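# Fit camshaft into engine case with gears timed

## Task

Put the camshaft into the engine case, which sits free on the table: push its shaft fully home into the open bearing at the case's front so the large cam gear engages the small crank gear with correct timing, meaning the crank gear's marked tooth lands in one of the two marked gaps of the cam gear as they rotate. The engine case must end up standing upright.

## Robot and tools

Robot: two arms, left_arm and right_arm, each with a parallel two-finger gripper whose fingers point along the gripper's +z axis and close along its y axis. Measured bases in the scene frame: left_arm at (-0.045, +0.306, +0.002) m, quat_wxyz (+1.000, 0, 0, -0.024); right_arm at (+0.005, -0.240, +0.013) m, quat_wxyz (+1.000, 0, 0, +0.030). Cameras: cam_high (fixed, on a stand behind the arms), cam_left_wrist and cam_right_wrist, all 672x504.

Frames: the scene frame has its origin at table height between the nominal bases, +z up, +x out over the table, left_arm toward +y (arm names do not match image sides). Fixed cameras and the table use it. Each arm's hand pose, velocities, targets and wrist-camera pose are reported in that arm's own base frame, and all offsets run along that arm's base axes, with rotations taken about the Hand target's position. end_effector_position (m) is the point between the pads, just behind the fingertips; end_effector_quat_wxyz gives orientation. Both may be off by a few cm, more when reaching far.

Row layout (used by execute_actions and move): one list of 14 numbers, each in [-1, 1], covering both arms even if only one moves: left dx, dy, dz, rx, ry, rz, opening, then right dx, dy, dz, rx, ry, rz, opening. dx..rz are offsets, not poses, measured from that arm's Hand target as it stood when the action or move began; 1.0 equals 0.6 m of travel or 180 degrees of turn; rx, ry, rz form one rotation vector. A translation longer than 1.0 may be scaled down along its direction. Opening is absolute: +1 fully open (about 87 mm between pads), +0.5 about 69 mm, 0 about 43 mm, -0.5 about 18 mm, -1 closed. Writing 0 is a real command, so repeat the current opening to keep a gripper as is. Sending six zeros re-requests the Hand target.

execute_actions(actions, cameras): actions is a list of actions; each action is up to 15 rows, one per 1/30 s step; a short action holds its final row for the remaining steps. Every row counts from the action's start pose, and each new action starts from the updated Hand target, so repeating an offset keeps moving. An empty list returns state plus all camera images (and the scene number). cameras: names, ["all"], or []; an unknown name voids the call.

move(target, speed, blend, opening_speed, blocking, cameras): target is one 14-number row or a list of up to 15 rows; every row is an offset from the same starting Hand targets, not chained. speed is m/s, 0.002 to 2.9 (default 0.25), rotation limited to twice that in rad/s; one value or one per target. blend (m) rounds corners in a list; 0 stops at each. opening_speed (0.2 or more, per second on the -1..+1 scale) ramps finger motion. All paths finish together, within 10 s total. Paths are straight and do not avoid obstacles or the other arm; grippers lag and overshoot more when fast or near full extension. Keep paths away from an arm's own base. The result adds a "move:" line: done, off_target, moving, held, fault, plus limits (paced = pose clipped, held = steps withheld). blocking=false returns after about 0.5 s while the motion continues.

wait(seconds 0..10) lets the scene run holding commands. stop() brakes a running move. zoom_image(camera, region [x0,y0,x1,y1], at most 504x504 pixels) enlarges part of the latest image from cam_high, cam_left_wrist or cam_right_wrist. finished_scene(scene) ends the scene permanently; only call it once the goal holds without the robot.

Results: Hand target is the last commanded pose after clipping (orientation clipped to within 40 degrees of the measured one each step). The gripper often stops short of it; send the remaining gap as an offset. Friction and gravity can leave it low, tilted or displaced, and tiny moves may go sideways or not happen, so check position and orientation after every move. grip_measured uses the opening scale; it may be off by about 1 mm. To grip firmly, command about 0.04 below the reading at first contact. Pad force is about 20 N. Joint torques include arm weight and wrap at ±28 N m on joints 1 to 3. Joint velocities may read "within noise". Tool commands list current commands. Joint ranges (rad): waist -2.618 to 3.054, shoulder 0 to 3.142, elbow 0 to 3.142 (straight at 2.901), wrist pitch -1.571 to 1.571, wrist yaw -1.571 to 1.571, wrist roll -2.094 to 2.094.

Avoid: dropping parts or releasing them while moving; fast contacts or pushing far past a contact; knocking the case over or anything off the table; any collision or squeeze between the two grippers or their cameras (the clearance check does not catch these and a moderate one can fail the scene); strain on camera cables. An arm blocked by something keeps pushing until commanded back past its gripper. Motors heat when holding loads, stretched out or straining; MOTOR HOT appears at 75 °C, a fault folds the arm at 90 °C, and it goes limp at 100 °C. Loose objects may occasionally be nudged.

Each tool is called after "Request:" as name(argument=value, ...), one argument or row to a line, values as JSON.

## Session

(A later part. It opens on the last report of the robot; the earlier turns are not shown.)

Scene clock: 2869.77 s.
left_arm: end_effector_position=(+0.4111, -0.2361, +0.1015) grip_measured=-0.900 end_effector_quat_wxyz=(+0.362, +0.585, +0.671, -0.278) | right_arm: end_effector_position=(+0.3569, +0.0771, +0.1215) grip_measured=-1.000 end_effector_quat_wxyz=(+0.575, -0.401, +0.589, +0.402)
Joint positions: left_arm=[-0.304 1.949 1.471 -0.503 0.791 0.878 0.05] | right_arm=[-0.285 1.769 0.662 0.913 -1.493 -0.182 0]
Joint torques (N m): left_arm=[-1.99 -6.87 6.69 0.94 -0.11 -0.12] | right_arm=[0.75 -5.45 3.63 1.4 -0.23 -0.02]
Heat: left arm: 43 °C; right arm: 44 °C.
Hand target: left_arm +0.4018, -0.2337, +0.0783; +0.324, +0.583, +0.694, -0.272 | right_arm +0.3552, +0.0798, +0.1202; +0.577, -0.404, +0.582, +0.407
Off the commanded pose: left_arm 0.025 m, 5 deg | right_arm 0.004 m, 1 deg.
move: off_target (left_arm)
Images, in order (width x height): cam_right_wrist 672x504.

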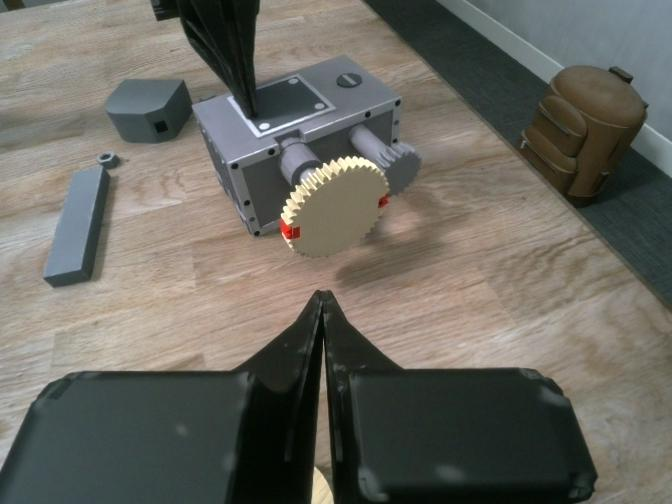

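Request:
move(
  target=[0, 0, 0, 0, 0, 0, -0.9, 0.074, 0.112, -0.118, -0.078, 0.0285, 0, -1],
  speed=0.15,
  cameras=["cam_right_wrist"],
)

Scene clock: 2899.97 s.
left_arm: end_effector_position=(+0.4111, -0.2361, +0.1015) grip_measured=-0.900 end_effector_quat_wxyz=(+0.362, +0.585, +0.671, -0.278) | right_arm: end_effector_position=(+0.3928, +0.1460, +0.0468) grip_measured=-1.000 end_effector_quat_wxyz=(+0.493, -0.447, +0.656, +0.355)
Joint positions: left_arm=[-0.304 1.949 1.471 -0.503 0.791 0.878 0.05] | right_arm=[-0.01 1.913 0.862 0.366 -1.145 -0.613 0]
Joint torques (N m): left_arm=[-1.99 -6.86 6.68 0.94 -0.11 -0.12] | right_arm=[0.62 -6.84 6.11 1.17 -0.28 -0.12]
Heat: left arm: 43 °C; right arm: 42 °C.
Hand target: left_arm +0.4018, -0.2337, +0.0783; +0.324, +0.583, +0.694, -0.272 | right_arm +0.3996, +0.1470, +0.0494; +0.497, -0.453, +0.653, +0.350
Off the commanded pose: left_arm 0.025 m, 5 deg | right_arm 0.007 m, 1 deg.
move: off_target (left_arm)
Images, in order (width x height): cam_right_wrist 672x504.

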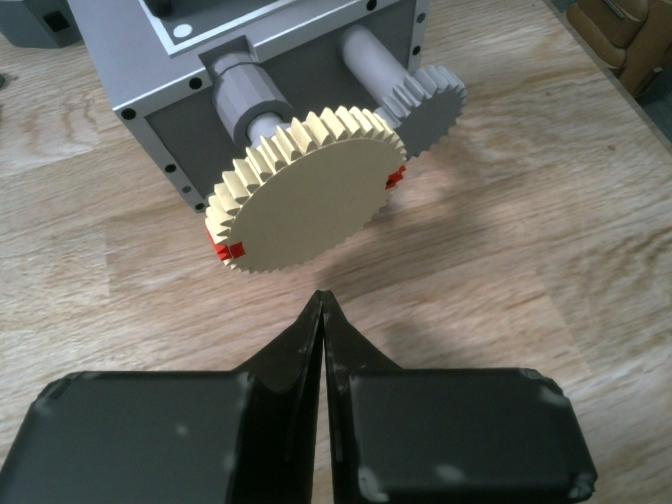

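Request:
move(
  target=[
    [0, 0, 0, 0, 0, 0, -0.9, 0.002, 0.035, -0.005, 0, 0, 0, -1],
    [0, 0, -0.005, 0, 0, 0, -0.9, 0.0, 0.06, 0.0, 0, 0, 0, -1],
  ],
  speed=0.06,
  cameras=["cam_left_wrist","cam_right_wrist"],
)

Scene clock: 2907.07 s.
left_arm: end_effector_position=(+0.4113, -0.2361, +0.1016) grip_measured=-0.900 end_effector_quat_wxyz=(+0.362, +0.585, +0.671, -0.278) | right_arm: end_effector_position=(+0.4005, +0.1735, +0.0447) grip_measured=-1.000 end_effector_quat_wxyz=(+0.492, -0.444, +0.666, +0.343)
Joint positions: left_arm=[-0.304 1.949 1.471 -0.502 0.791 0.878 0.05] | right_arm=[0.079 1.93 0.862 0.479 -1.04 -0.502 0]
Joint torques (N m): left_arm=[-1.99 -6.61 5.97 1.03 -0.12 -0.11] | right_arm=[1.98 -7.51 4.49 1.59 -0.46 0.02]
Heat: left arm: 43 °C; right arm: 42 °C.
Hand target: left_arm +0.4019, -0.2337, +0.0754; +0.324, +0.583, +0.694, -0.272 | right_arm +0.3994, +0.1831, +0.0493; +0.496, -0.453, +0.653, +0.350
Off the commanded pose: left_arm 0.028 m, 5 deg | right_arm 0.011 m, 2 deg.
move: off_target (left_arm, right_arm)
Images, in order (width x height): cam_left_wrist 672x504, cam_right_wrist 672x504.

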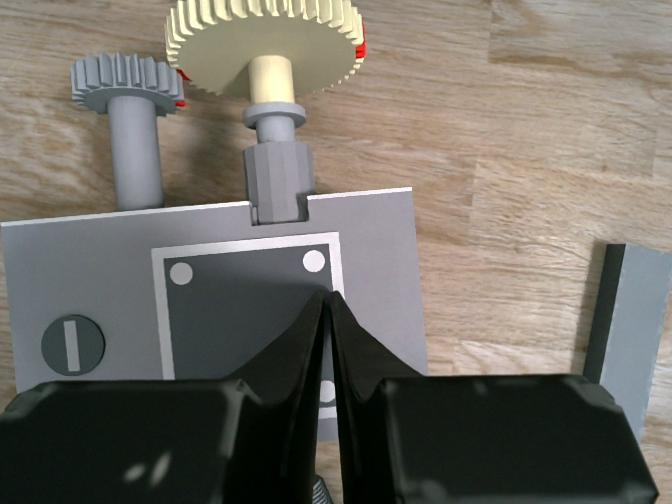

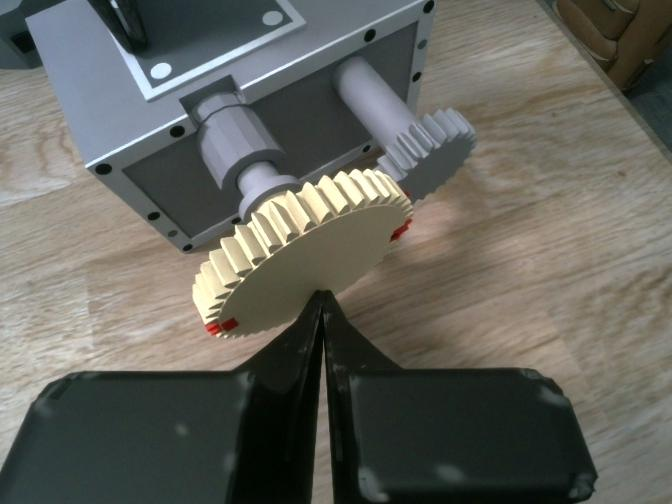

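Request:
move(
  target=[
    [0, 0, -0.005, 0, 0, 0, -0.9, -0.012, 0.02, 0.01, 0, 0, 0, -1],
    [0, 0, -0.005, 0, 0, 0, -0.9, -0.02, 0.035, 0.035, 0, 0, 0, -1],
  ],
  speed=0.05,
  blend=0.003,
  cameras=["cam_left_wrist","cam_right_wrist"],
)

Scene clock: 2920.77 s.
left_arm: end_effector_position=(+0.4113, -0.2361, +0.1017) grip_measured=-0.900 end_effector_quat_wxyz=(+0.362, +0.585, +0.671, -0.278) | right_arm: end_effector_position=(+0.4076, +0.1762, +0.0531) grip_measured=-1.000 end_effector_quat_wxyz=(+0.501, -0.429, +0.687, +0.306)
Joint positions: left_arm=[-0.304 1.949 1.471 -0.502 0.791 0.877 0.05] | right_arm=[0.114 1.879 0.847 0.492 -0.921 -0.456 0]
Joint torques (N m): left_arm=[-1.99 -6.41 5.23 1.13 -0.12 -0.11] | right_arm=[4.37 -10.44 3.86 1.48 -1.2 0.11]
Heat: left arm: 43 °C; right arm: 43 °C.
Hand target: left_arm +0.4018, -0.2337, +0.0723; +0.324, +0.583, +0.694, -0.272 | right_arm +0.3876, +0.2040, +0.0704; +0.497, -0.453, +0.653, +0.350
Off the commanded pose: left_arm 0.031 m, 5 deg | right_arm 0.038 m, 7 deg.
move: off_target (left_arm, right_arm)
Images, in order (width x height): cam_left_wrist 672x504, cam_right_wrist 672x504.

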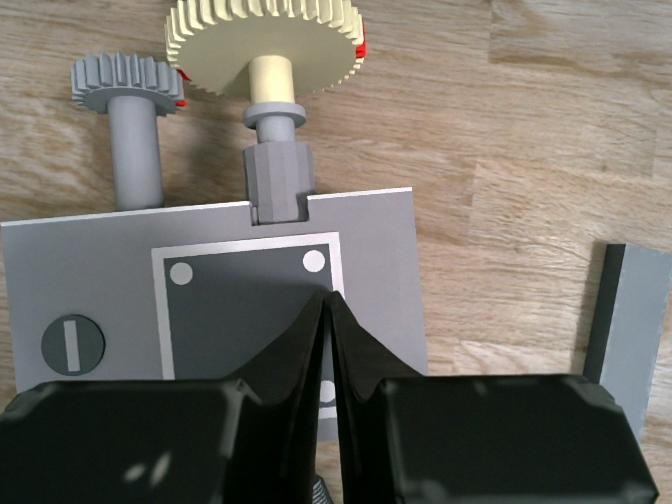

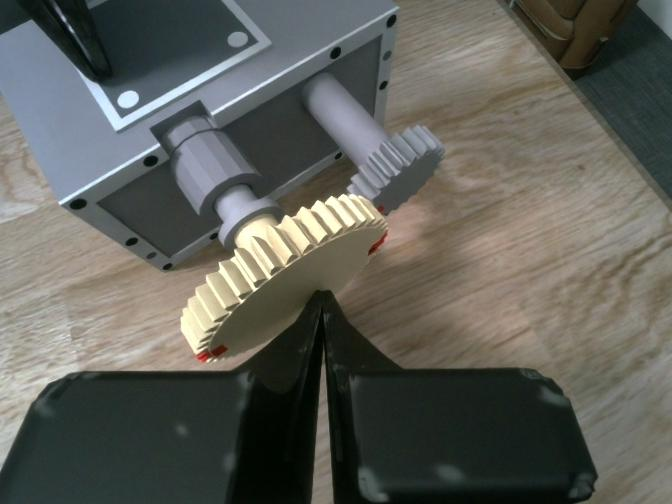

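Request:
move(
  target=[
    [0, 0, 0, 0, 0, 0, -0.9, 0.0, -0.06, -0.01, 0, 0, 0.0, -1],
    [0, 0, -0.0, 0, 0, 0, -0.9, 0.01, -0.05, -0.02, 0, 0, 0.03, -1],
    [0, 0, 0, 0, 0, 0, -0.9, 0.01, -0.015, -0.02, 0, 0, 0.06, -1],
    [0, 0, 0, 0, 0, 0, -0.9, -0.03, 0.0, 0.0, 0, 0, 0.1, -1],
    [0, 0, 0, 0, 0, 0, -0.9, -0.05, 0.015, 0.025, 0, 0, 0.12, -1],
  ],
  speed=0.06,
  blend=0.003,
  cameras=["cam_left_wrist","cam_right_wrist"],
)

Scene clock: 2935.80 s.
left_arm: end_effector_position=(+0.4114, -0.2362, +0.1017) grip_measured=-0.900 end_effector_quat_wxyz=(+0.362, +0.585, +0.671, -0.278) | right_arm: end_effector_position=(+0.3619, +0.1921, +0.0592) grip_measured=-1.000 end_effector_quat_wxyz=(-0.406, +0.556, -0.598, -0.411)
Joint positions: left_arm=[-0.304 1.949 1.471 -0.501 0.791 0.877 0.05] | right_arm=[0.112 1.956 1.162 -0.394 -1.204 -1.121 0]
Joint torques (N m): left_arm=[-1.98 -6.39 5.23 1.13 -0.11 -0.11] | right_arm=[3.43 -10.41 6.61 0.64 -1.44 -0.09]
Heat: left arm: 42 °C; right arm: 42 °C.
Hand target: left_arm +0.4019, -0.2337, +0.0724; +0.324, +0.583, +0.694, -0.272 | right_arm +0.3575, +0.2131, +0.0854; -0.422, +0.567, -0.556, -0.437
Off the commanded pose: left_arm 0.031 m, 5 deg | right_arm 0.034 m, 6 deg.
move: off_target (left_arm, right_arm)
Images, in order (width x height): cam_left_wrist 672x504, cam_right_wrist 672x504.

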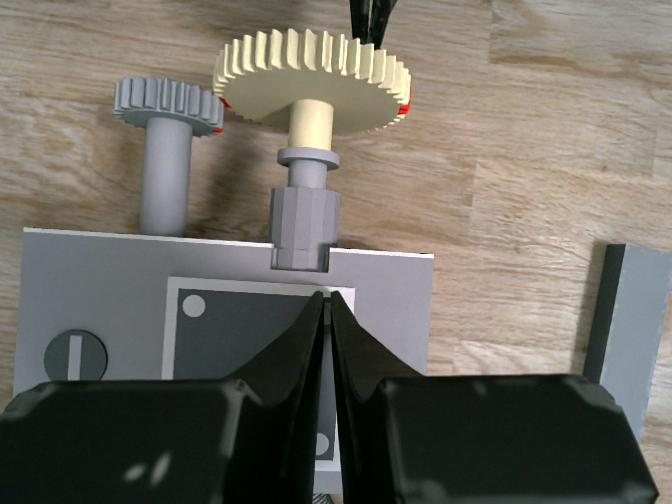

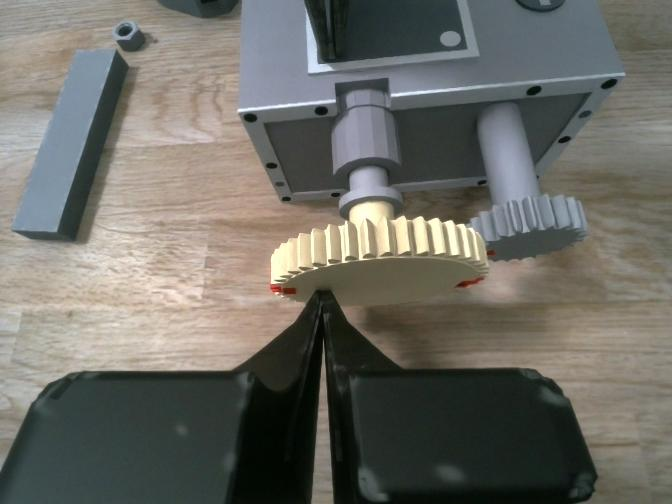

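Request:
move(
  target=[
    [0, 0, 0, 0, 0, 0, -0.9, 0.0, -0.07, -0.02, 0, 0, -0.03, -1],
    [0, 0, 0.0, 0, 0, 0, -0.9, 0.058, -0.07, -0.06, 0, 0, -0.06, -1],
  ],
  speed=0.08,
  blend=0.003,
  cameras=["cam_right_wrist"],
)

Scene clock: 2947.93 s.
left_arm: end_effector_position=(+0.4114, -0.2362, +0.1017) grip_measured=-0.900 end_effector_quat_wxyz=(+0.362, +0.585, +0.671, -0.278) | right_arm: end_effector_position=(+0.3925, +0.1717, +0.0528) grip_measured=-1.000 end_effector_quat_wxyz=(+0.460, -0.513, +0.605, +0.398)
Joint positions: left_arm=[-0.304 1.949 1.471 -0.501 0.791 0.877 0.05] | right_arm=[0.04 1.989 1.081 -0.037 -1.244 -0.91 0]
Joint torques (N m): left_arm=[-1.99 -6.39 5.23 1.13 -0.12 -0.1] | right_arm=[0.14 -8.14 3.52 1.18 -0.44 -0.03]
Heat: left arm: 42 °C; right arm: 41 °C.
Hand target: left_arm +0.4019, -0.2337, +0.0724; +0.324, +0.583, +0.694, -0.272 | right_arm +0.3922, +0.1711, +0.0493; +0.461, -0.512, +0.607, +0.395
Off the commanded pose: left_arm 0.031 m, 5 deg | right_arm 0.003 m, 0 deg.
move: off_target (left_arm)
Images, in order (width x height): cam_right_wrist 672x504.

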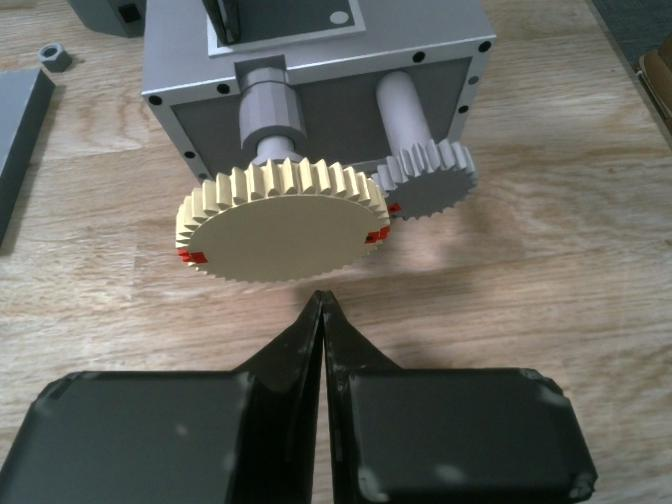

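Nice view. Zoom for timing.

Request:
zoom_image(
  camera="cam_right_wrist",
  region=[330, 120, 490, 270],
)

Request:
zoom_image(
  camera="cam_right_wrist",
  region=[160, 40, 500, 300],
)

Scaled by 3.150 from the camera's 672x504 image, which has a finer 960x720 frame.

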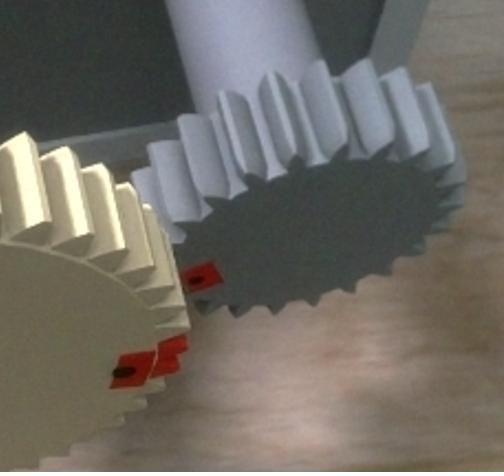

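Scaled by 1.482 from the camera's 672x504 image, which has a finer 960x720 frame.

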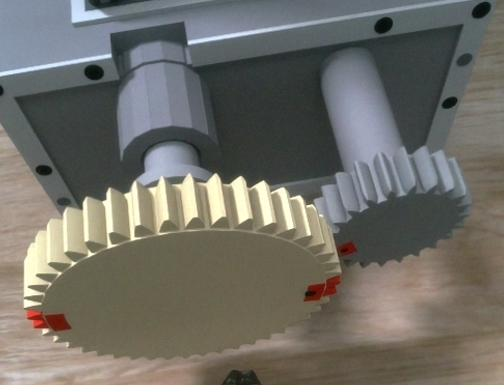

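Request:
move(
  target=[
    [0, 0, 0, 0, 0, 0, -0.9, -0.035, 0.0, -0.008, 0, 0, 0, -1],
    [0, 0, 0.0, 0, 0, 0, -0.9, -0.035, 0.035, -0.01, 0, 0, 0, -1],
  ],
  speed=0.06,
  blend=0.003,
  cameras=["cam_right_wrist"],
)

Scene clock: 2970.70 s.
left_arm: end_effector_position=(+0.4114, -0.2362, +0.1017) grip_measured=-0.900 end_effector_quat_wxyz=(+0.362, +0.585, +0.671, -0.278) | right_arm: end_effector_position=(+0.3708, +0.1895, +0.0353) grip_measured=-1.000 end_effector_quat_wxyz=(+0.452, -0.506, +0.615, +0.403)
Joint positions: left_arm=[-0.304 1.949 1.471 -0.501 0.791 0.877 0.05] | right_arm=[0.095 1.971 0.942 0.184 -1.205 -0.77 0]
Joint torques (N m): left_arm=[-1.99 -6.39 5.23 1.13 -0.11 -0.11] | right_arm=[0.88 -10.43 3.3 1.29 -0.39 0.02]
Heat: left arm: 42 °C; right arm: 41 °C.
Hand target: left_arm +0.4019, -0.2337, +0.0724; +0.324, +0.583, +0.694, -0.272 | right_arm +0.3713, +0.1920, +0.0433; +0.461, -0.512, +0.607, +0.395
Off the commanded pose: left_arm 0.031 m, 5 deg | right_arm 0.008 m, 2 deg.
move: off_target (left_arm)
Images, in order (width x height): cam_right_wrist 672x504.

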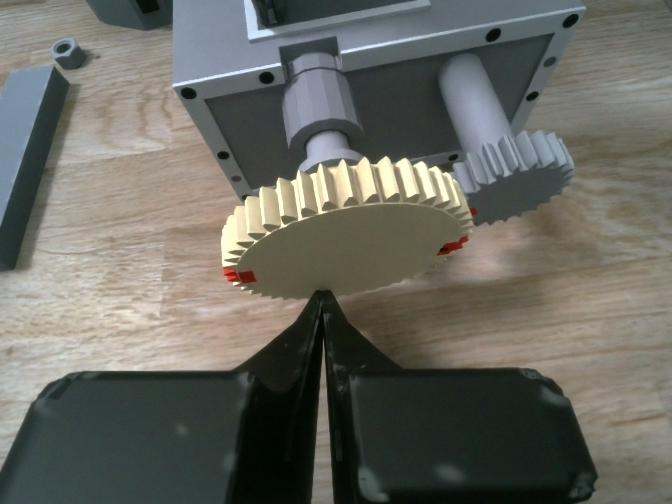

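Request:
move(
  target=[
    [0, 0, 0, 0, 0, 0, -0.9, 0.018, -0.012, 0.015, 0, 0, 0, -1],
    [0, 0, 0.0, 0, 0, 0, -0.9, 0.018, 0.02, 0.015, 0, 0, 0, -1],
  ],
  speed=0.06,
  blend=0.003,
  cameras=["cam_right_wrist"],
)

Scene clock: 2976.30 s.
left_arm: end_effector_position=(+0.4114, -0.2362, +0.1017) grip_measured=-0.900 end_effector_quat_wxyz=(+0.362, +0.585, +0.671, -0.278) | right_arm: end_effector_position=(+0.3791, +0.1910, +0.0365) grip_measured=-1.000 end_effector_quat_wxyz=(+0.444, -0.495, +0.635, +0.394)
Joint positions: left_arm=[-0.304 1.949 1.471 -0.501 0.791 0.877 0.05] | right_arm=[0.106 1.971 0.967 0.18 -1.158 -0.717 0]
Joint torques (N m): left_arm=[-1.99 -6.39 5.23 1.13 -0.11 -0.1] | right_arm=[2.56 -9.78 5.12 1.48 -0.67 -0.03]
Heat: left arm: 42 °C; right arm: 41 °C.
Hand target: left_arm +0.4019, -0.2337, +0.0724; +0.324, +0.583, +0.694, -0.272 | right_arm +0.3821, +0.2040, +0.0523; +0.461, -0.512, +0.607, +0.395
Off the commanded pose: left_arm 0.031 m, 5 deg | right_arm 0.021 m, 4 deg.
move: off_target (left_arm, right_arm)
Images, in order (width x height): cam_right_wrist 672x504.

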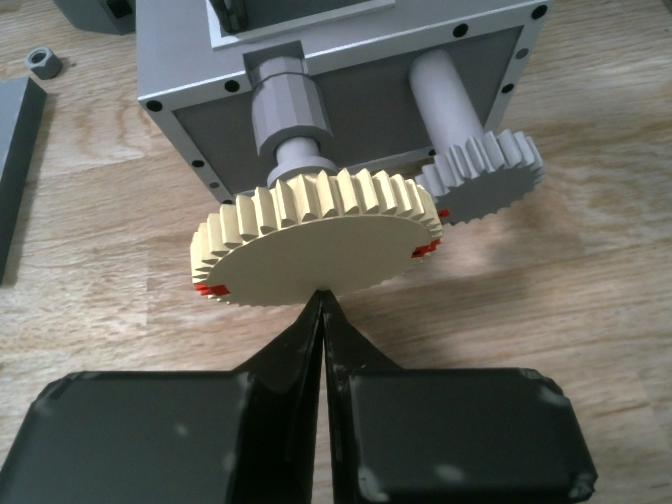

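Request:
move(
  target=[
    [0, 0, 0, 0, 0, 0, -0.9, -0.006, 0.005, 0.03, 0, 0, 0, -1],
    [0, 0, 0.0, 0, 0, 0, -0.9, -0.01, 0.02, 0.05, 0, 0, 0, -1],
  ],
  speed=0.05,
  blend=0.003,
  cameras=["cam_left_wrist","cam_right_wrist"],
)

Scene clock: 2983.73 s.
left_arm: end_effector_position=(+0.4114, -0.2362, +0.1017) grip_measured=-0.900 end_effector_quat_wxyz=(+0.362, +0.585, +0.671, -0.278) | right_arm: end_effector_position=(+0.3828, +0.1918, +0.0545) grip_measured=-1.000 end_effector_quat_wxyz=(+0.447, -0.489, +0.651, +0.370)
Joint positions: left_arm=[-0.304 1.949 1.471 -0.501 0.791 0.877 0.05] | right_arm=[0.123 1.897 0.967 0.152 -1.087 -0.67 0]
Joint torques (N m): left_arm=[-1.99 -6.39 5.24 1.13 -0.11 -0.11] | right_arm=[4.11 -10.99 5.91 1.37 -1.17 0.04]
Heat: left arm: 41 °C; right arm: 41 °C.
Hand target: left_arm +0.4019, -0.2337, +0.0724; +0.324, +0.583, +0.694, -0.272 | right_arm +0.3761, +0.2160, +0.0824; +0.461, -0.512, +0.607, +0.395
Off the commanded pose: left_arm 0.031 m, 5 deg | right_arm 0.038 m, 7 deg.
move: off_target (left_arm, right_arm)
Images, in order (width x height): cam_left_wrist 672x504, cam_right_wrist 672x504.

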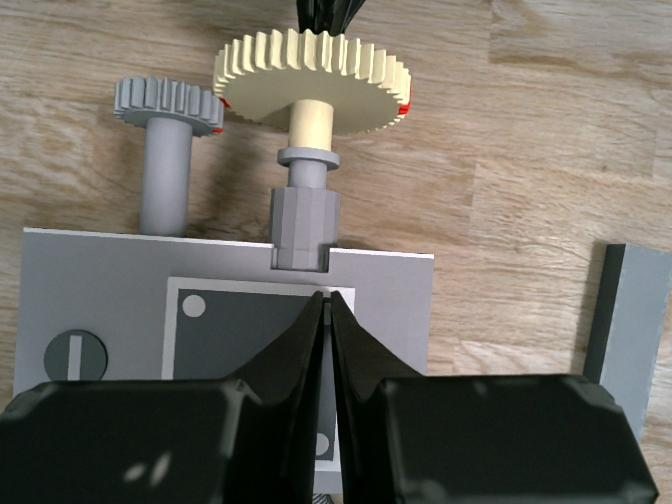

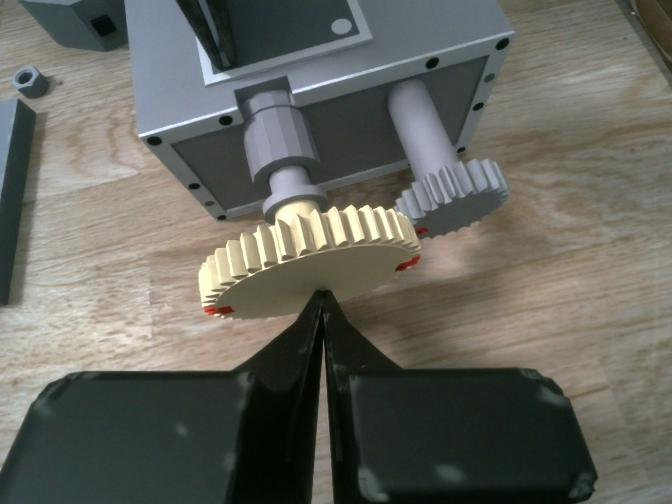

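Request:
zoom_image(
  camera="cam_left_wrist",
  region=[170, 40, 350, 250],
)

Request:
zoom_image(
  camera="cam_right_wrist",
  region=[370, 130, 520, 280],
)

Scaled by 2.400 from the camera's 672x504 image, which has a finer 960x720 frame.

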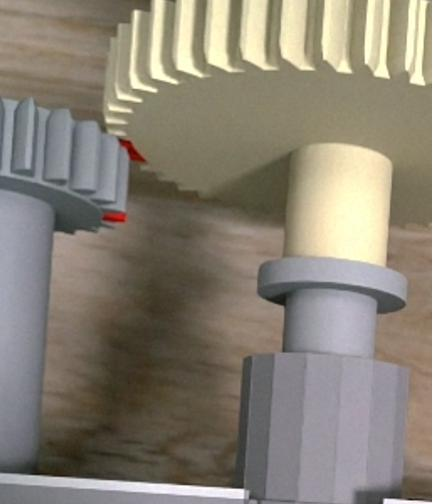

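Scaled by 3.360 from the camera's 672x504 image, which has a finer 960x720 frame.

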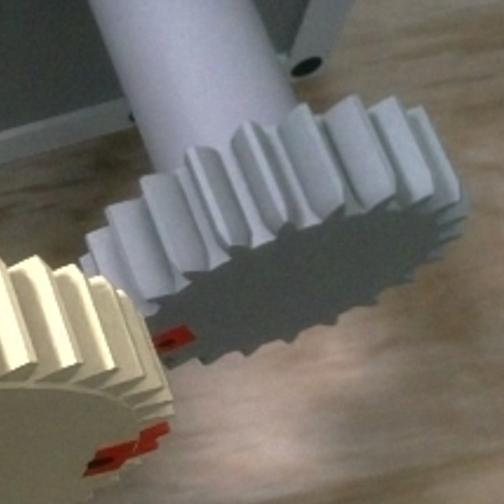

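Request:
move(
  target=[
    [0, 0, 0, 0, 0, 0, -0.9, 0.01, -0.055, -0.03, 0, 0, 0, -1],
    [0, 0, 0.0, 0, 0, 0, -0.9, 0.035, -0.055, -0.065, 0, 0, 0, -1],
    [0, 0, 0.0, 0, 0, 0, -0.9, 0.035, -0.012, -0.065, 0, 0, 0, -1],
    [0, 0, 0.0, 0, 0, 0, -0.9, 0.035, 0.0, -0.01, 0, 0, 0, -1],
    [0, 0, 0.0, 0, 0, 0, -0.9, 0.03, 0.005, 0.02, 0, 0, 0, -1],
  ],
  speed=0.06,
  blend=0.003,
  cameras=["cam_left_wrist","cam_right_wrist"],
)

Request:
zoom_image(
  camera="cam_left_wrist",
  region=[170, 40, 350, 250],
)

Scene clock: 2999.83 s.
left_arm: end_effector_position=(+0.4114, -0.2362, +0.1017) grip_measured=-0.900 end_effector_quat_wxyz=(+0.362, +0.585, +0.671, -0.278) | right_arm: end_effector_position=(+0.3988, +0.1916, +0.0612) grip_measured=-1.000 end_effector_quat_wxyz=(+0.445, -0.487, +0.655, +0.368)
Joint positions: left_arm=[-0.304 1.949 1.471 -0.501 0.791 0.877 0.05] | right_arm=[0.119 1.927 1.052 0.089 -1.081 -0.671 0]
Joint torques (N m): left_arm=[-1.98 -6.39 5.24 1.13 -0.11 -0.11] | right_arm=[4.37 -11.37 7.21 1.31 -1.25 0.07]
Heat: left arm: 41 °C; right arm: 40 °C.
Hand target: left_arm +0.4018, -0.2337, +0.0724; +0.324, +0.583, +0.694, -0.272 | right_arm +0.3941, +0.2190, +0.0944; +0.461, -0.512, +0.607, +0.395
Off the commanded pose: left_arm 0.031 m, 5 deg | right_arm 0.043 m, 7 deg.
move: off_target (left_arm, right_arm)
Images, in order (width x height): cam_left_wrist 672x504, cam_right_wrist 672x504.

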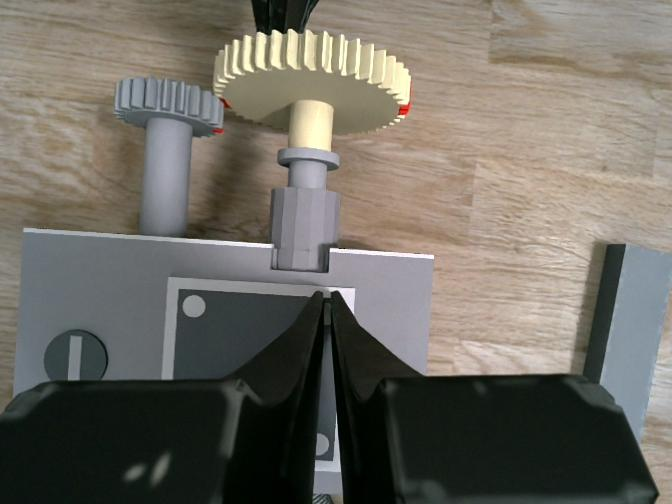

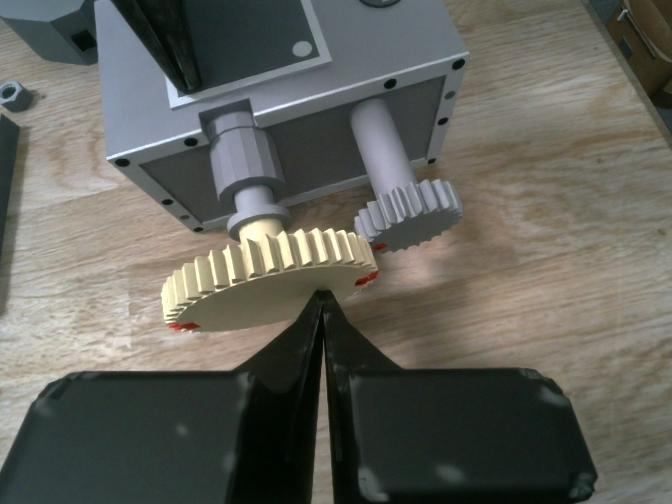

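Scaled by 2.400 from the camera's 672x504 image, which has a finer 960x720 frame.

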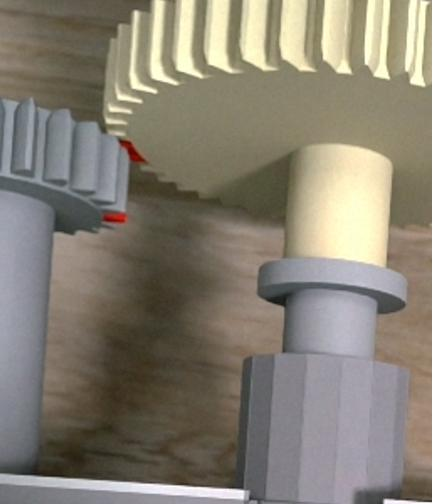

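Request:
move(
  target=[
    [0, 0, 0, 0, 0, 0, -0.9, 0, -0.09, 0.0, 0, 0, 0, -1],
    [0, 0, 0, 0, 0, 0, -0.9, -0.123, -0.148, 0.093, -0.004, 0.003, -0.16, -0.3],
    [0, 0, 0, 0, 0, 0, -0.9, -0.207, -0.082, 0.126, -0.009, 0.006, -0.4, -0.2],
    [0, 0, 0, 0, 0, 0, -0.9, -0.153, -0.012, 0.054, -0.009, 0.006, -0.428, -0.2],
  ],
  speed=[0.1,0.25,0.25,0.15],
  blend=[0.01,0.03,0.03,0],
  opening_speed=1,
  cameras=["cam_right_wrist"],
)

Scene clock: 3019.43 s.
left_arm: end_effector_position=(+0.4114, -0.2362, +0.1017) grip_measured=-0.900 end_effector_quat_wxyz=(+0.362, +0.585, +0.671, -0.278) | right_arm: end_effector_position=(+0.2964, +0.2026, +0.1134) grip_measured=-0.200 end_effector_quat_wxyz=(+0.582, -0.040, +0.812, +0.004)
Joint positions: left_arm=[-0.304 1.949 1.471 -0.501 0.791 0.877 0.05] | right_arm=[0.938 1.339 0.576 0.27 0.82 0.332 0.4]
Joint torques (N m): left_arm=[-1.98 -6.39 5.23 1.13 -0.11 -0.1] | right_arm=[0.73 -3.26 7.34 1.72 0.38 0.02]
Heat: left arm: 41 °C; right arm: 40 °C.
Hand target: left_arm +0.4018, -0.2337, +0.0724; +0.324, +0.583, +0.694, -0.272 | right_arm +0.3023, +0.2119, +0.1267; +0.595, -0.026, +0.803, +0.018
Off the commanded pose: left_arm 0.031 m, 5 deg | right_arm 0.017 m, 3 deg.
move: off_target (left_arm, right_arm); blend cut to 0 m at target 2, 0 m at target 3; target 3's new opening was sent with right_arm's hand 0.013 m and 2 deg from that target
Images, in order (width x height): cam_right_wrist 672x504.

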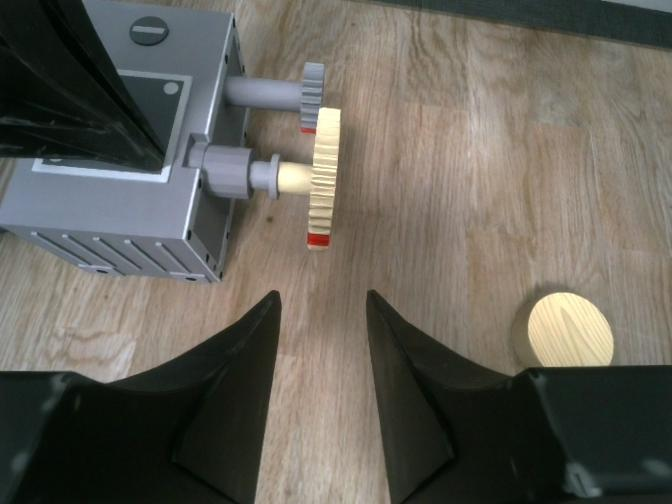

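Request:
move(
  target=[0, 0, 0, 0, 0, 0, -0.9, 0.1, 0.008, -0.07, 0, 0, 0, -0.3],
  speed=0.1,
  cameras=["cam_right_wrist"],
)

Scene clock: 3026.90 s.
left_arm: end_effector_position=(+0.4114, -0.2362, +0.1017) grip_measured=-0.900 end_effector_quat_wxyz=(+0.362, +0.585, +0.671, -0.278) | right_arm: end_effector_position=(+0.3532, +0.2100, +0.0750) grip_measured=-0.300 end_effector_quat_wxyz=(+0.584, -0.032, +0.811, +0.007)
Joint positions: left_arm=[-0.304 1.949 1.471 -0.501 0.791 0.877 0.05] | right_arm=[0.793 1.636 0.623 0.586 0.694 0.256 0.35]
Joint torques (N m): left_arm=[-1.98 -6.39 5.24 1.13 -0.11 -0.11] | right_arm=[-0.43 -4.78 6.6 1.79 0.13 -0.09]
Heat: left arm: 41 °C; right arm: 41 °C.
Hand target: left_arm +0.4018, -0.2337, +0.0724; +0.324, +0.583, +0.694, -0.272 | right_arm +0.3623, +0.2167, +0.0848; +0.595, -0.025, +0.803, +0.018
Off the commanded pose: left_arm 0.031 m, 5 deg | right_arm 0.015 m, 2 deg.
move: off_target (left_arm, right_arm)
Images, in order (width x height): cam_right_wrist 672x504.

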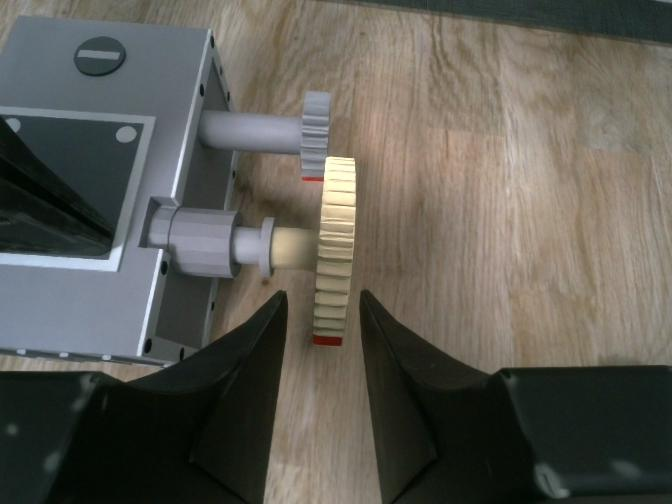

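Request:
move(
  target=[
    [0, 0, 0, 0, 0, 0, -0.9, 0.014, -0.01, -0.012, 0, 0, -0.015, -0.3],
    [0, 0, 0, 0, 0, 0, -0.9, 0.014, -0.01, -0.012, 0, 0, -0.015, -0.55],
  ],
  speed=0.05,
  opening_speed=0.4,
  cameras=["cam_right_wrist"],
)

Scene clock: 3037.77 s.
left_arm: end_effector_position=(+0.4114, -0.2362, +0.1017) grip_measured=-0.900 end_effector_quat_wxyz=(+0.362, +0.585, +0.671, -0.278) | right_arm: end_effector_position=(+0.3607, +0.2064, +0.0664) grip_measured=-0.550 end_effector_quat_wxyz=(+0.582, -0.024, +0.813, -0.005)
Joint positions: left_arm=[-0.304 1.949 1.471 -0.501 0.791 0.877 0.05] | right_arm=[0.777 1.685 0.64 0.606 0.706 0.258 0.225]
Joint torques (N m): left_arm=[-1.98 -6.41 5.24 1.13 -0.11 -0.1] | right_arm=[-0.47 -5.34 6.5 1.79 0.32 0.03]
Heat: left arm: 41 °C; right arm: 41 °C.
Hand target: left_arm +0.4018, -0.2337, +0.0724; +0.324, +0.583, +0.694, -0.272 | right_arm +0.3707, +0.2106, +0.0776; +0.595, -0.006, +0.803, +0.004
Off the commanded pose: left_arm 0.031 m, 5 deg | right_arm 0.016 m, 3 deg.
move: off_target (left_arm, right_arm); target 2's new opening was sent with right_arm's hand 0.016 m and 3 deg from that target
Images, in order (width x height): cam_right_wrist 672x504.

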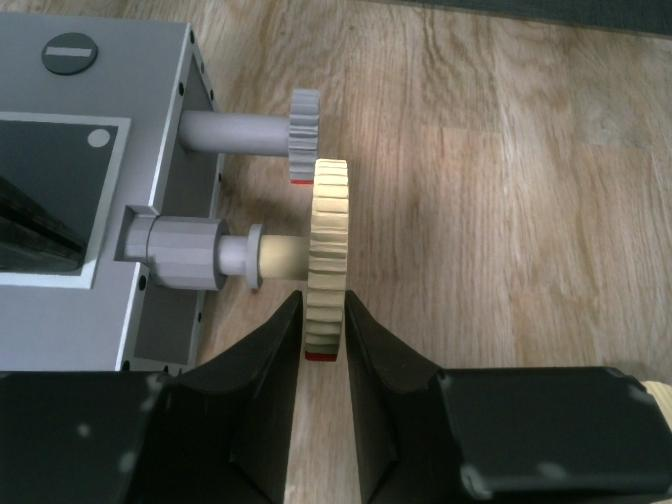

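Request:
move(
  target=[
    [0, 0, 0, 0, 0, 0, -0.9, 0, 0.0, -0.005, 0, 0, -0.005, -0.61],
    [0, 0, 0, 0, 0, 0, -0.9, 0, 0.02, -0.005, 0, 0, 0.01, -0.61],
    [0, 0, 0, 0, 0, 0, -0.9, 0, 0.025, 0.02, 0, 0, 0.02, -0.61],
    [0, 0, 0, 0, 0, 0, -0.9, 0, 0.03, -0.01, 0, 0, 0.02, -0.61],
    [0, 0, 0, 0, 0, 0, -0.9, 0, 0.03, 0.02, 0, 0, 0.02, -0.61],
  ],
  speed=0.06,
  blend=0.002,
  opening_speed=0.6,
  cameras=["cam_left_wrist","cam_right_wrist"],
)

Scene clock: 3052.03 s.
left_arm: end_effector_position=(+0.4114, -0.2362, +0.1017) grip_measured=-0.900 end_effector_quat_wxyz=(+0.362, +0.585, +0.671, -0.278) | right_arm: end_effector_position=(+0.3640, +0.2080, +0.0641) grip_measured=-0.610 end_effector_quat_wxyz=(+0.575, -0.034, +0.817, -0.017)
Joint positions: left_arm=[-0.304 1.949 1.471 -0.501 0.791 0.877 0.05] | right_arm=[0.777 1.705 0.671 0.572 0.711 0.242 0.195]
Joint torques (N m): left_arm=[-1.99 -6.39 5.23 1.13 -0.11 -0.1] | right_arm=[1.26 -9.26 7.02 1.7 -0.21 -0.04]
Heat: left arm: 41 °C; right arm: 42 °C.
Hand target: left_arm +0.4018, -0.2337, +0.0724; +0.324, +0.583, +0.694, -0.272 | right_arm +0.3707, +0.2286, +0.0896; +0.595, -0.032, +0.803, +0.023
Off the commanded pose: left_arm 0.031 m, 5 deg | right_arm 0.033 m, 5 deg.
move: off_target (left_arm, right_arm); blend cut to 0 m at target 1
Images, in order (width x height): cam_left_wrist 672x504, cam_right_wrist 672x504.

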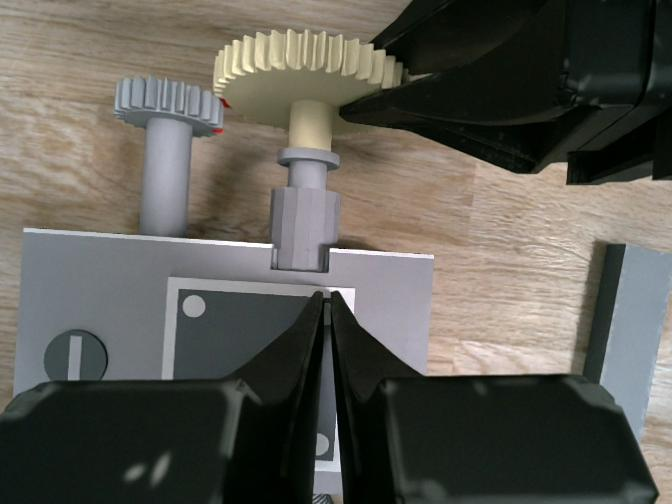

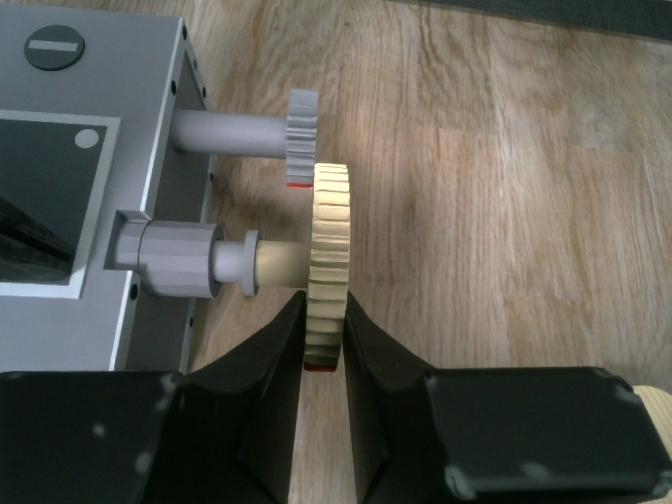

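Request:
move(
  target=[
    [0, 0, 0, 0, 0, 0, -0.9, 0, -0.008, -0.02, 0, 0, -0.01, -0.61],
    [0, 0, 0, 0, 0, 0, -0.9, 0, -0.008, -0.02, 0, 0, -0.01, -0.69],
    [0, 0, 0, 0, 0, 0, -0.9, -0.003, -0.004, -0.023, 0, -0.025, -0.01, -0.69],
  ],
  speed=0.05,
  opening_speed=0.6,
  cameras=["cam_left_wrist","cam_right_wrist"],
)

Request:
zoom_image(
  camera="cam_left_wrist",
  region=[170, 40, 350, 250],
)

Scene clock: 3062.70 s.
left_arm: end_effector_position=(+0.4121, -0.2359, +0.1016) grip_measured=-0.900 end_effector_quat_wxyz=(+0.363, +0.585, +0.671, -0.276) | right_arm: end_effector_position=(+0.3652, +0.2084, +0.0631) grip_measured=-0.638 end_effector_quat_wxyz=(+0.605, -0.013, +0.796, -0.019)
Joint positions: left_arm=[-0.304 1.949 1.471 -0.499 0.788 0.876 0.05] | right_arm=[0.799 1.757 0.631 0.744 0.777 0.226 0.181]
Joint torques (N m): left_arm=[-1.98 -6.41 5.24 1.11 -0.08 -0.1] | right_arm=[1.8 -5.81 4.57 2.31 -0.12 -0.26]
Heat: left arm: 41 °C; right arm: 43 °C.
Hand target: left_arm +0.4018, -0.2336, +0.0723; +0.324, +0.583, +0.694, -0.272 | right_arm +0.3689, +0.2263, +0.0758; +0.626, -0.020, +0.779, +0.012
Off the commanded pose: left_arm 0.031 m, 5 deg | right_arm 0.022 m, 5 deg.
move: off_target (left_arm, right_arm); target 2's new opening was sent with right_arm's hand 0.022 m and 4 deg from that target
Images, in order (width x height): cam_left_wrist 672x504, cam_right_wrist 672x504.

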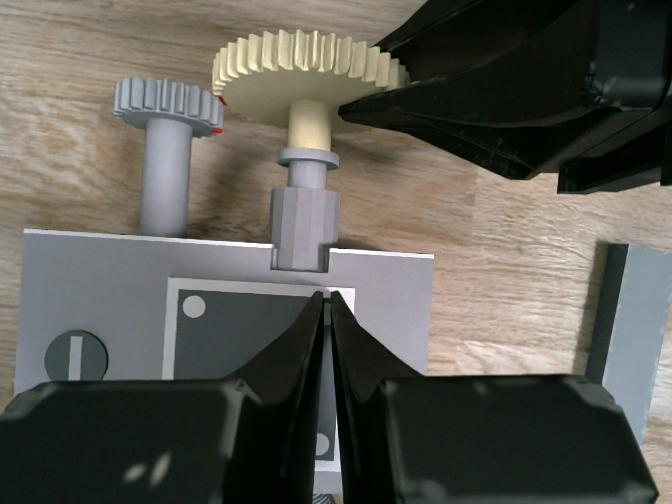

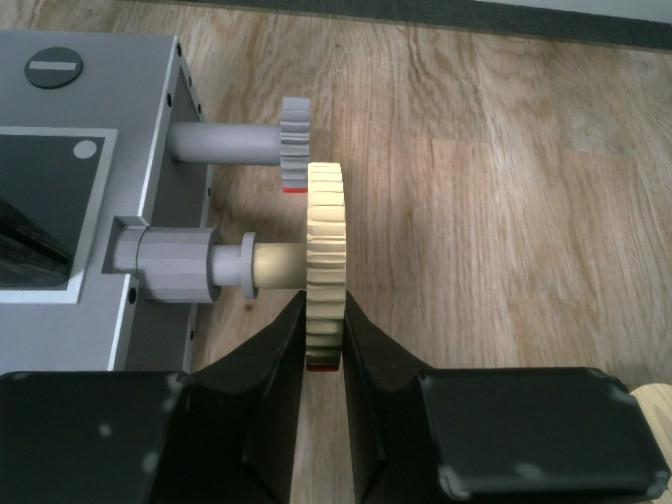

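Scaled by 2.400 from the camera's 672x504 image, which has a finer 960x720 frame.

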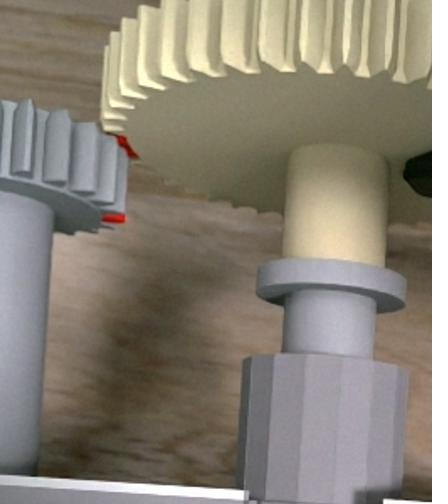

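Request:
move(
  target=[
    [0, 0, 0, 0, 0, 0, -0.9, 0, 0.0, 0.0, 0, 0, 0, -0.61],
    [0, 0, 0, 0, 0, 0, -0.9, 0, 0.008, 0.012, 0, 0, 0.01, -0.61],
    [0, 0, 0, 0, 0, 0, -0.9, 0, 0.008, -0.015, 0, 0, 0.01, -0.61],
    [0, 0, 0, 0, 0, 0, -0.9, 0, 0.008, 0.012, 0, 0, 0.01, -0.61],
  ],
  speed=0.06,
  blend=0.002,
  opening_speed=0.6,
  cameras=["cam_left_wrist","cam_right_wrist"],
)

Request:
zoom_image(
  camera="cam_left_wrist",
  region=[170, 40, 350, 250],
)

Scene clock: 3076.37 s.
left_arm: end_effector_position=(+0.4132, -0.2358, +0.1018) grip_measured=-0.900 end_effector_quat_wxyz=(+0.364, +0.585, +0.671, -0.274) | right_arm: end_effector_position=(+0.3676, +0.2104, +0.0637) grip_measured=-0.609 end_effector_quat_wxyz=(+0.611, -0.024, +0.791, -0.022)
Joint positions: left_arm=[-0.304 1.949 1.471 -0.495 0.785 0.876 0.05] | right_arm=[0.799 1.773 0.631 0.783 0.772 0.189 0.195]
Joint torques (N m): left_arm=[-1.99 -6.41 5.27 1.07 -0.05 -0.1] | right_arm=[1.57 -9.51 4.94 1.81 -0.44 -0.08]
Heat: left arm: 41 °C; right arm: 44 °C.
Hand target: left_arm +0.4018, -0.2337, +0.0724; +0.324, +0.583, +0.694, -0.272 | right_arm +0.3689, +0.2311, +0.0830; +0.626, -0.032, +0.779, +0.022
Off the commanded pose: left_arm 0.032 m, 5 deg | right_arm 0.028 m, 6 deg.
move: off_target (left_arm, right_arm); blend cut to 0 m at target 1
Images, in order (width x height): cam_left_wrist 672x504, cam_right_wrist 672x504.

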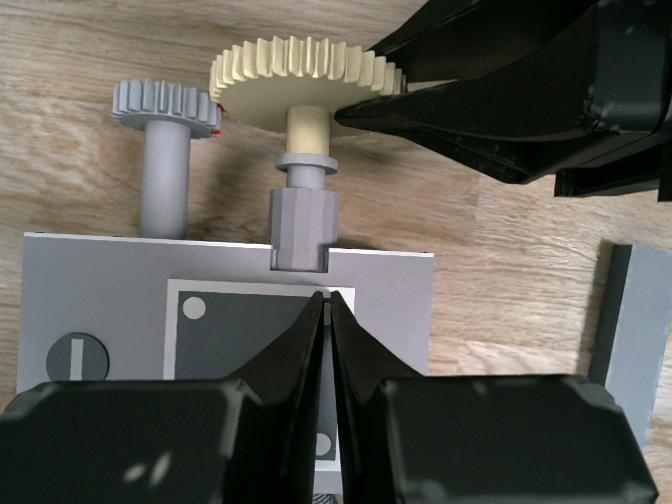

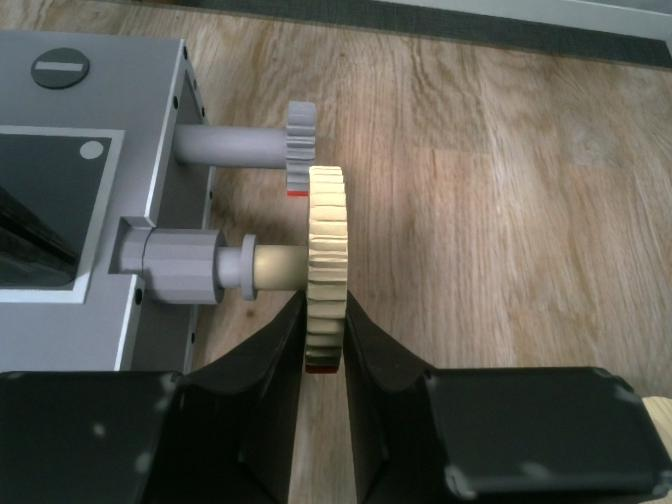

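Scaled by 2.400 from the camera's 672x504 image, which has a finer 960x720 frame.

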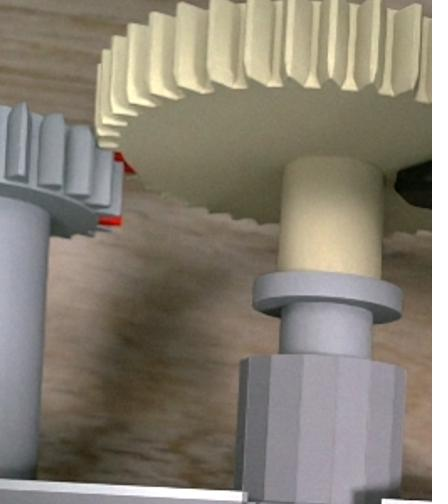

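Request:
move(
  target=[
    [0, 0, 0, 0, 0, 0, -0.9, 0, 0.008, -0.012, 0, 0, 0.01, -0.61],
    [0, 0, 0, 0, 0, 0, -0.9, 0, 0.01, 0.015, 0, 0, 0.01, -0.61],
    [0, 0, 0, 0, 0, 0, -0.9, 0, 0.012, -0.015, 0, 0, 0.01, -0.61],
    [0, 0, 0, 0, 0, 0, -0.9, 0, 0.014, 0.015, 0, 0, 0.01, -0.61],
  ],
  speed=0.06,
  blend=0.002,
  opening_speed=0.6,
  cameras=["cam_left_wrist","cam_right_wrist"],
)

Request:
zoom_image(
  camera="cam_left_wrist",
  region=[170, 40, 350, 250],
)

Scene clock: 3088.30 s.
left_arm: end_effector_position=(+0.4131, -0.2360, +0.1018) grip_measured=-0.900 end_effector_quat_wxyz=(+0.364, +0.585, +0.671, -0.274) | right_arm: end_effector_position=(+0.3645, +0.2121, +0.0638) grip_measured=-0.609 end_effector_quat_wxyz=(+0.603, -0.041, +0.797, -0.020)
Joint positions: left_arm=[-0.304 1.949 1.471 -0.495 0.785 0.875 0.05] | right_arm=[0.799 1.75 0.631 0.74 0.744 0.179 0.196]
Joint torques (N m): left_arm=[-1.95 -6.39 5.27 1.07 -0.05 -0.08] | right_arm=[2.17 -9.83 6.46 1.85 -0.39 -0.07]
Heat: left arm: 41 °C; right arm: 44 °C.
Hand target: left_arm +0.4018, -0.2336, +0.0724; +0.324, +0.583, +0.694, -0.272 | right_arm +0.3689, +0.2395, +0.0921; +0.626, -0.044, +0.778, +0.032
Off the commanded pose: left_arm 0.032 m, 5 deg | right_arm 0.040 m, 7 deg.
move: off_target (left_arm, right_arm)
Images, in order (width x height): cam_left_wrist 672x504, cam_right_wrist 672x504.

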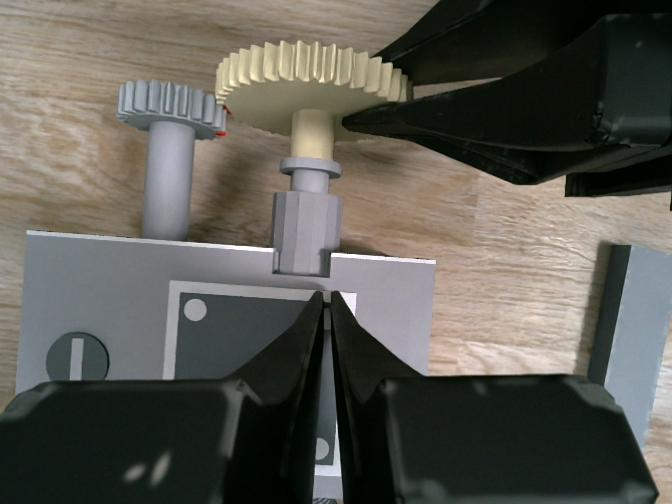

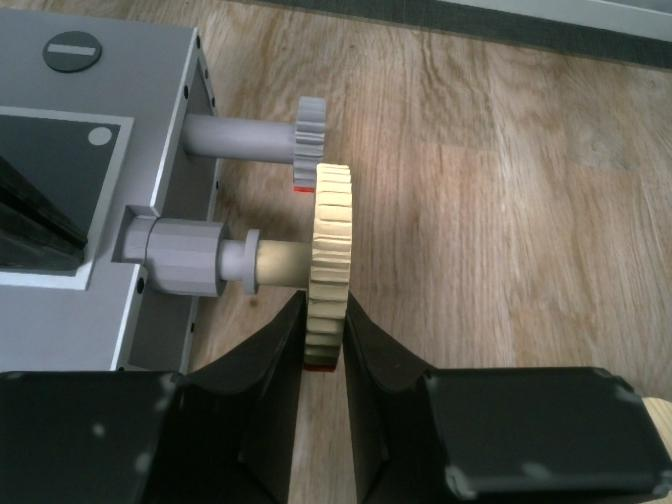

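Scaled by 2.400 from the camera's 672x504 image, which has a finer 960x720 frame.

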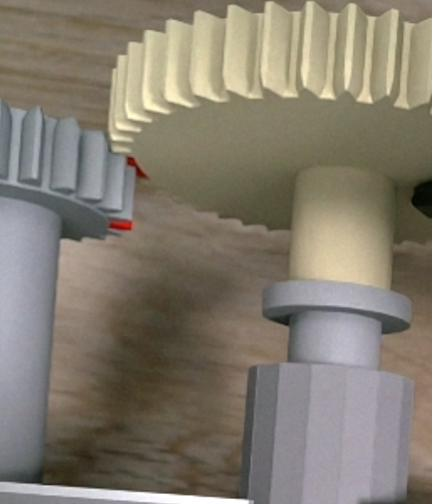

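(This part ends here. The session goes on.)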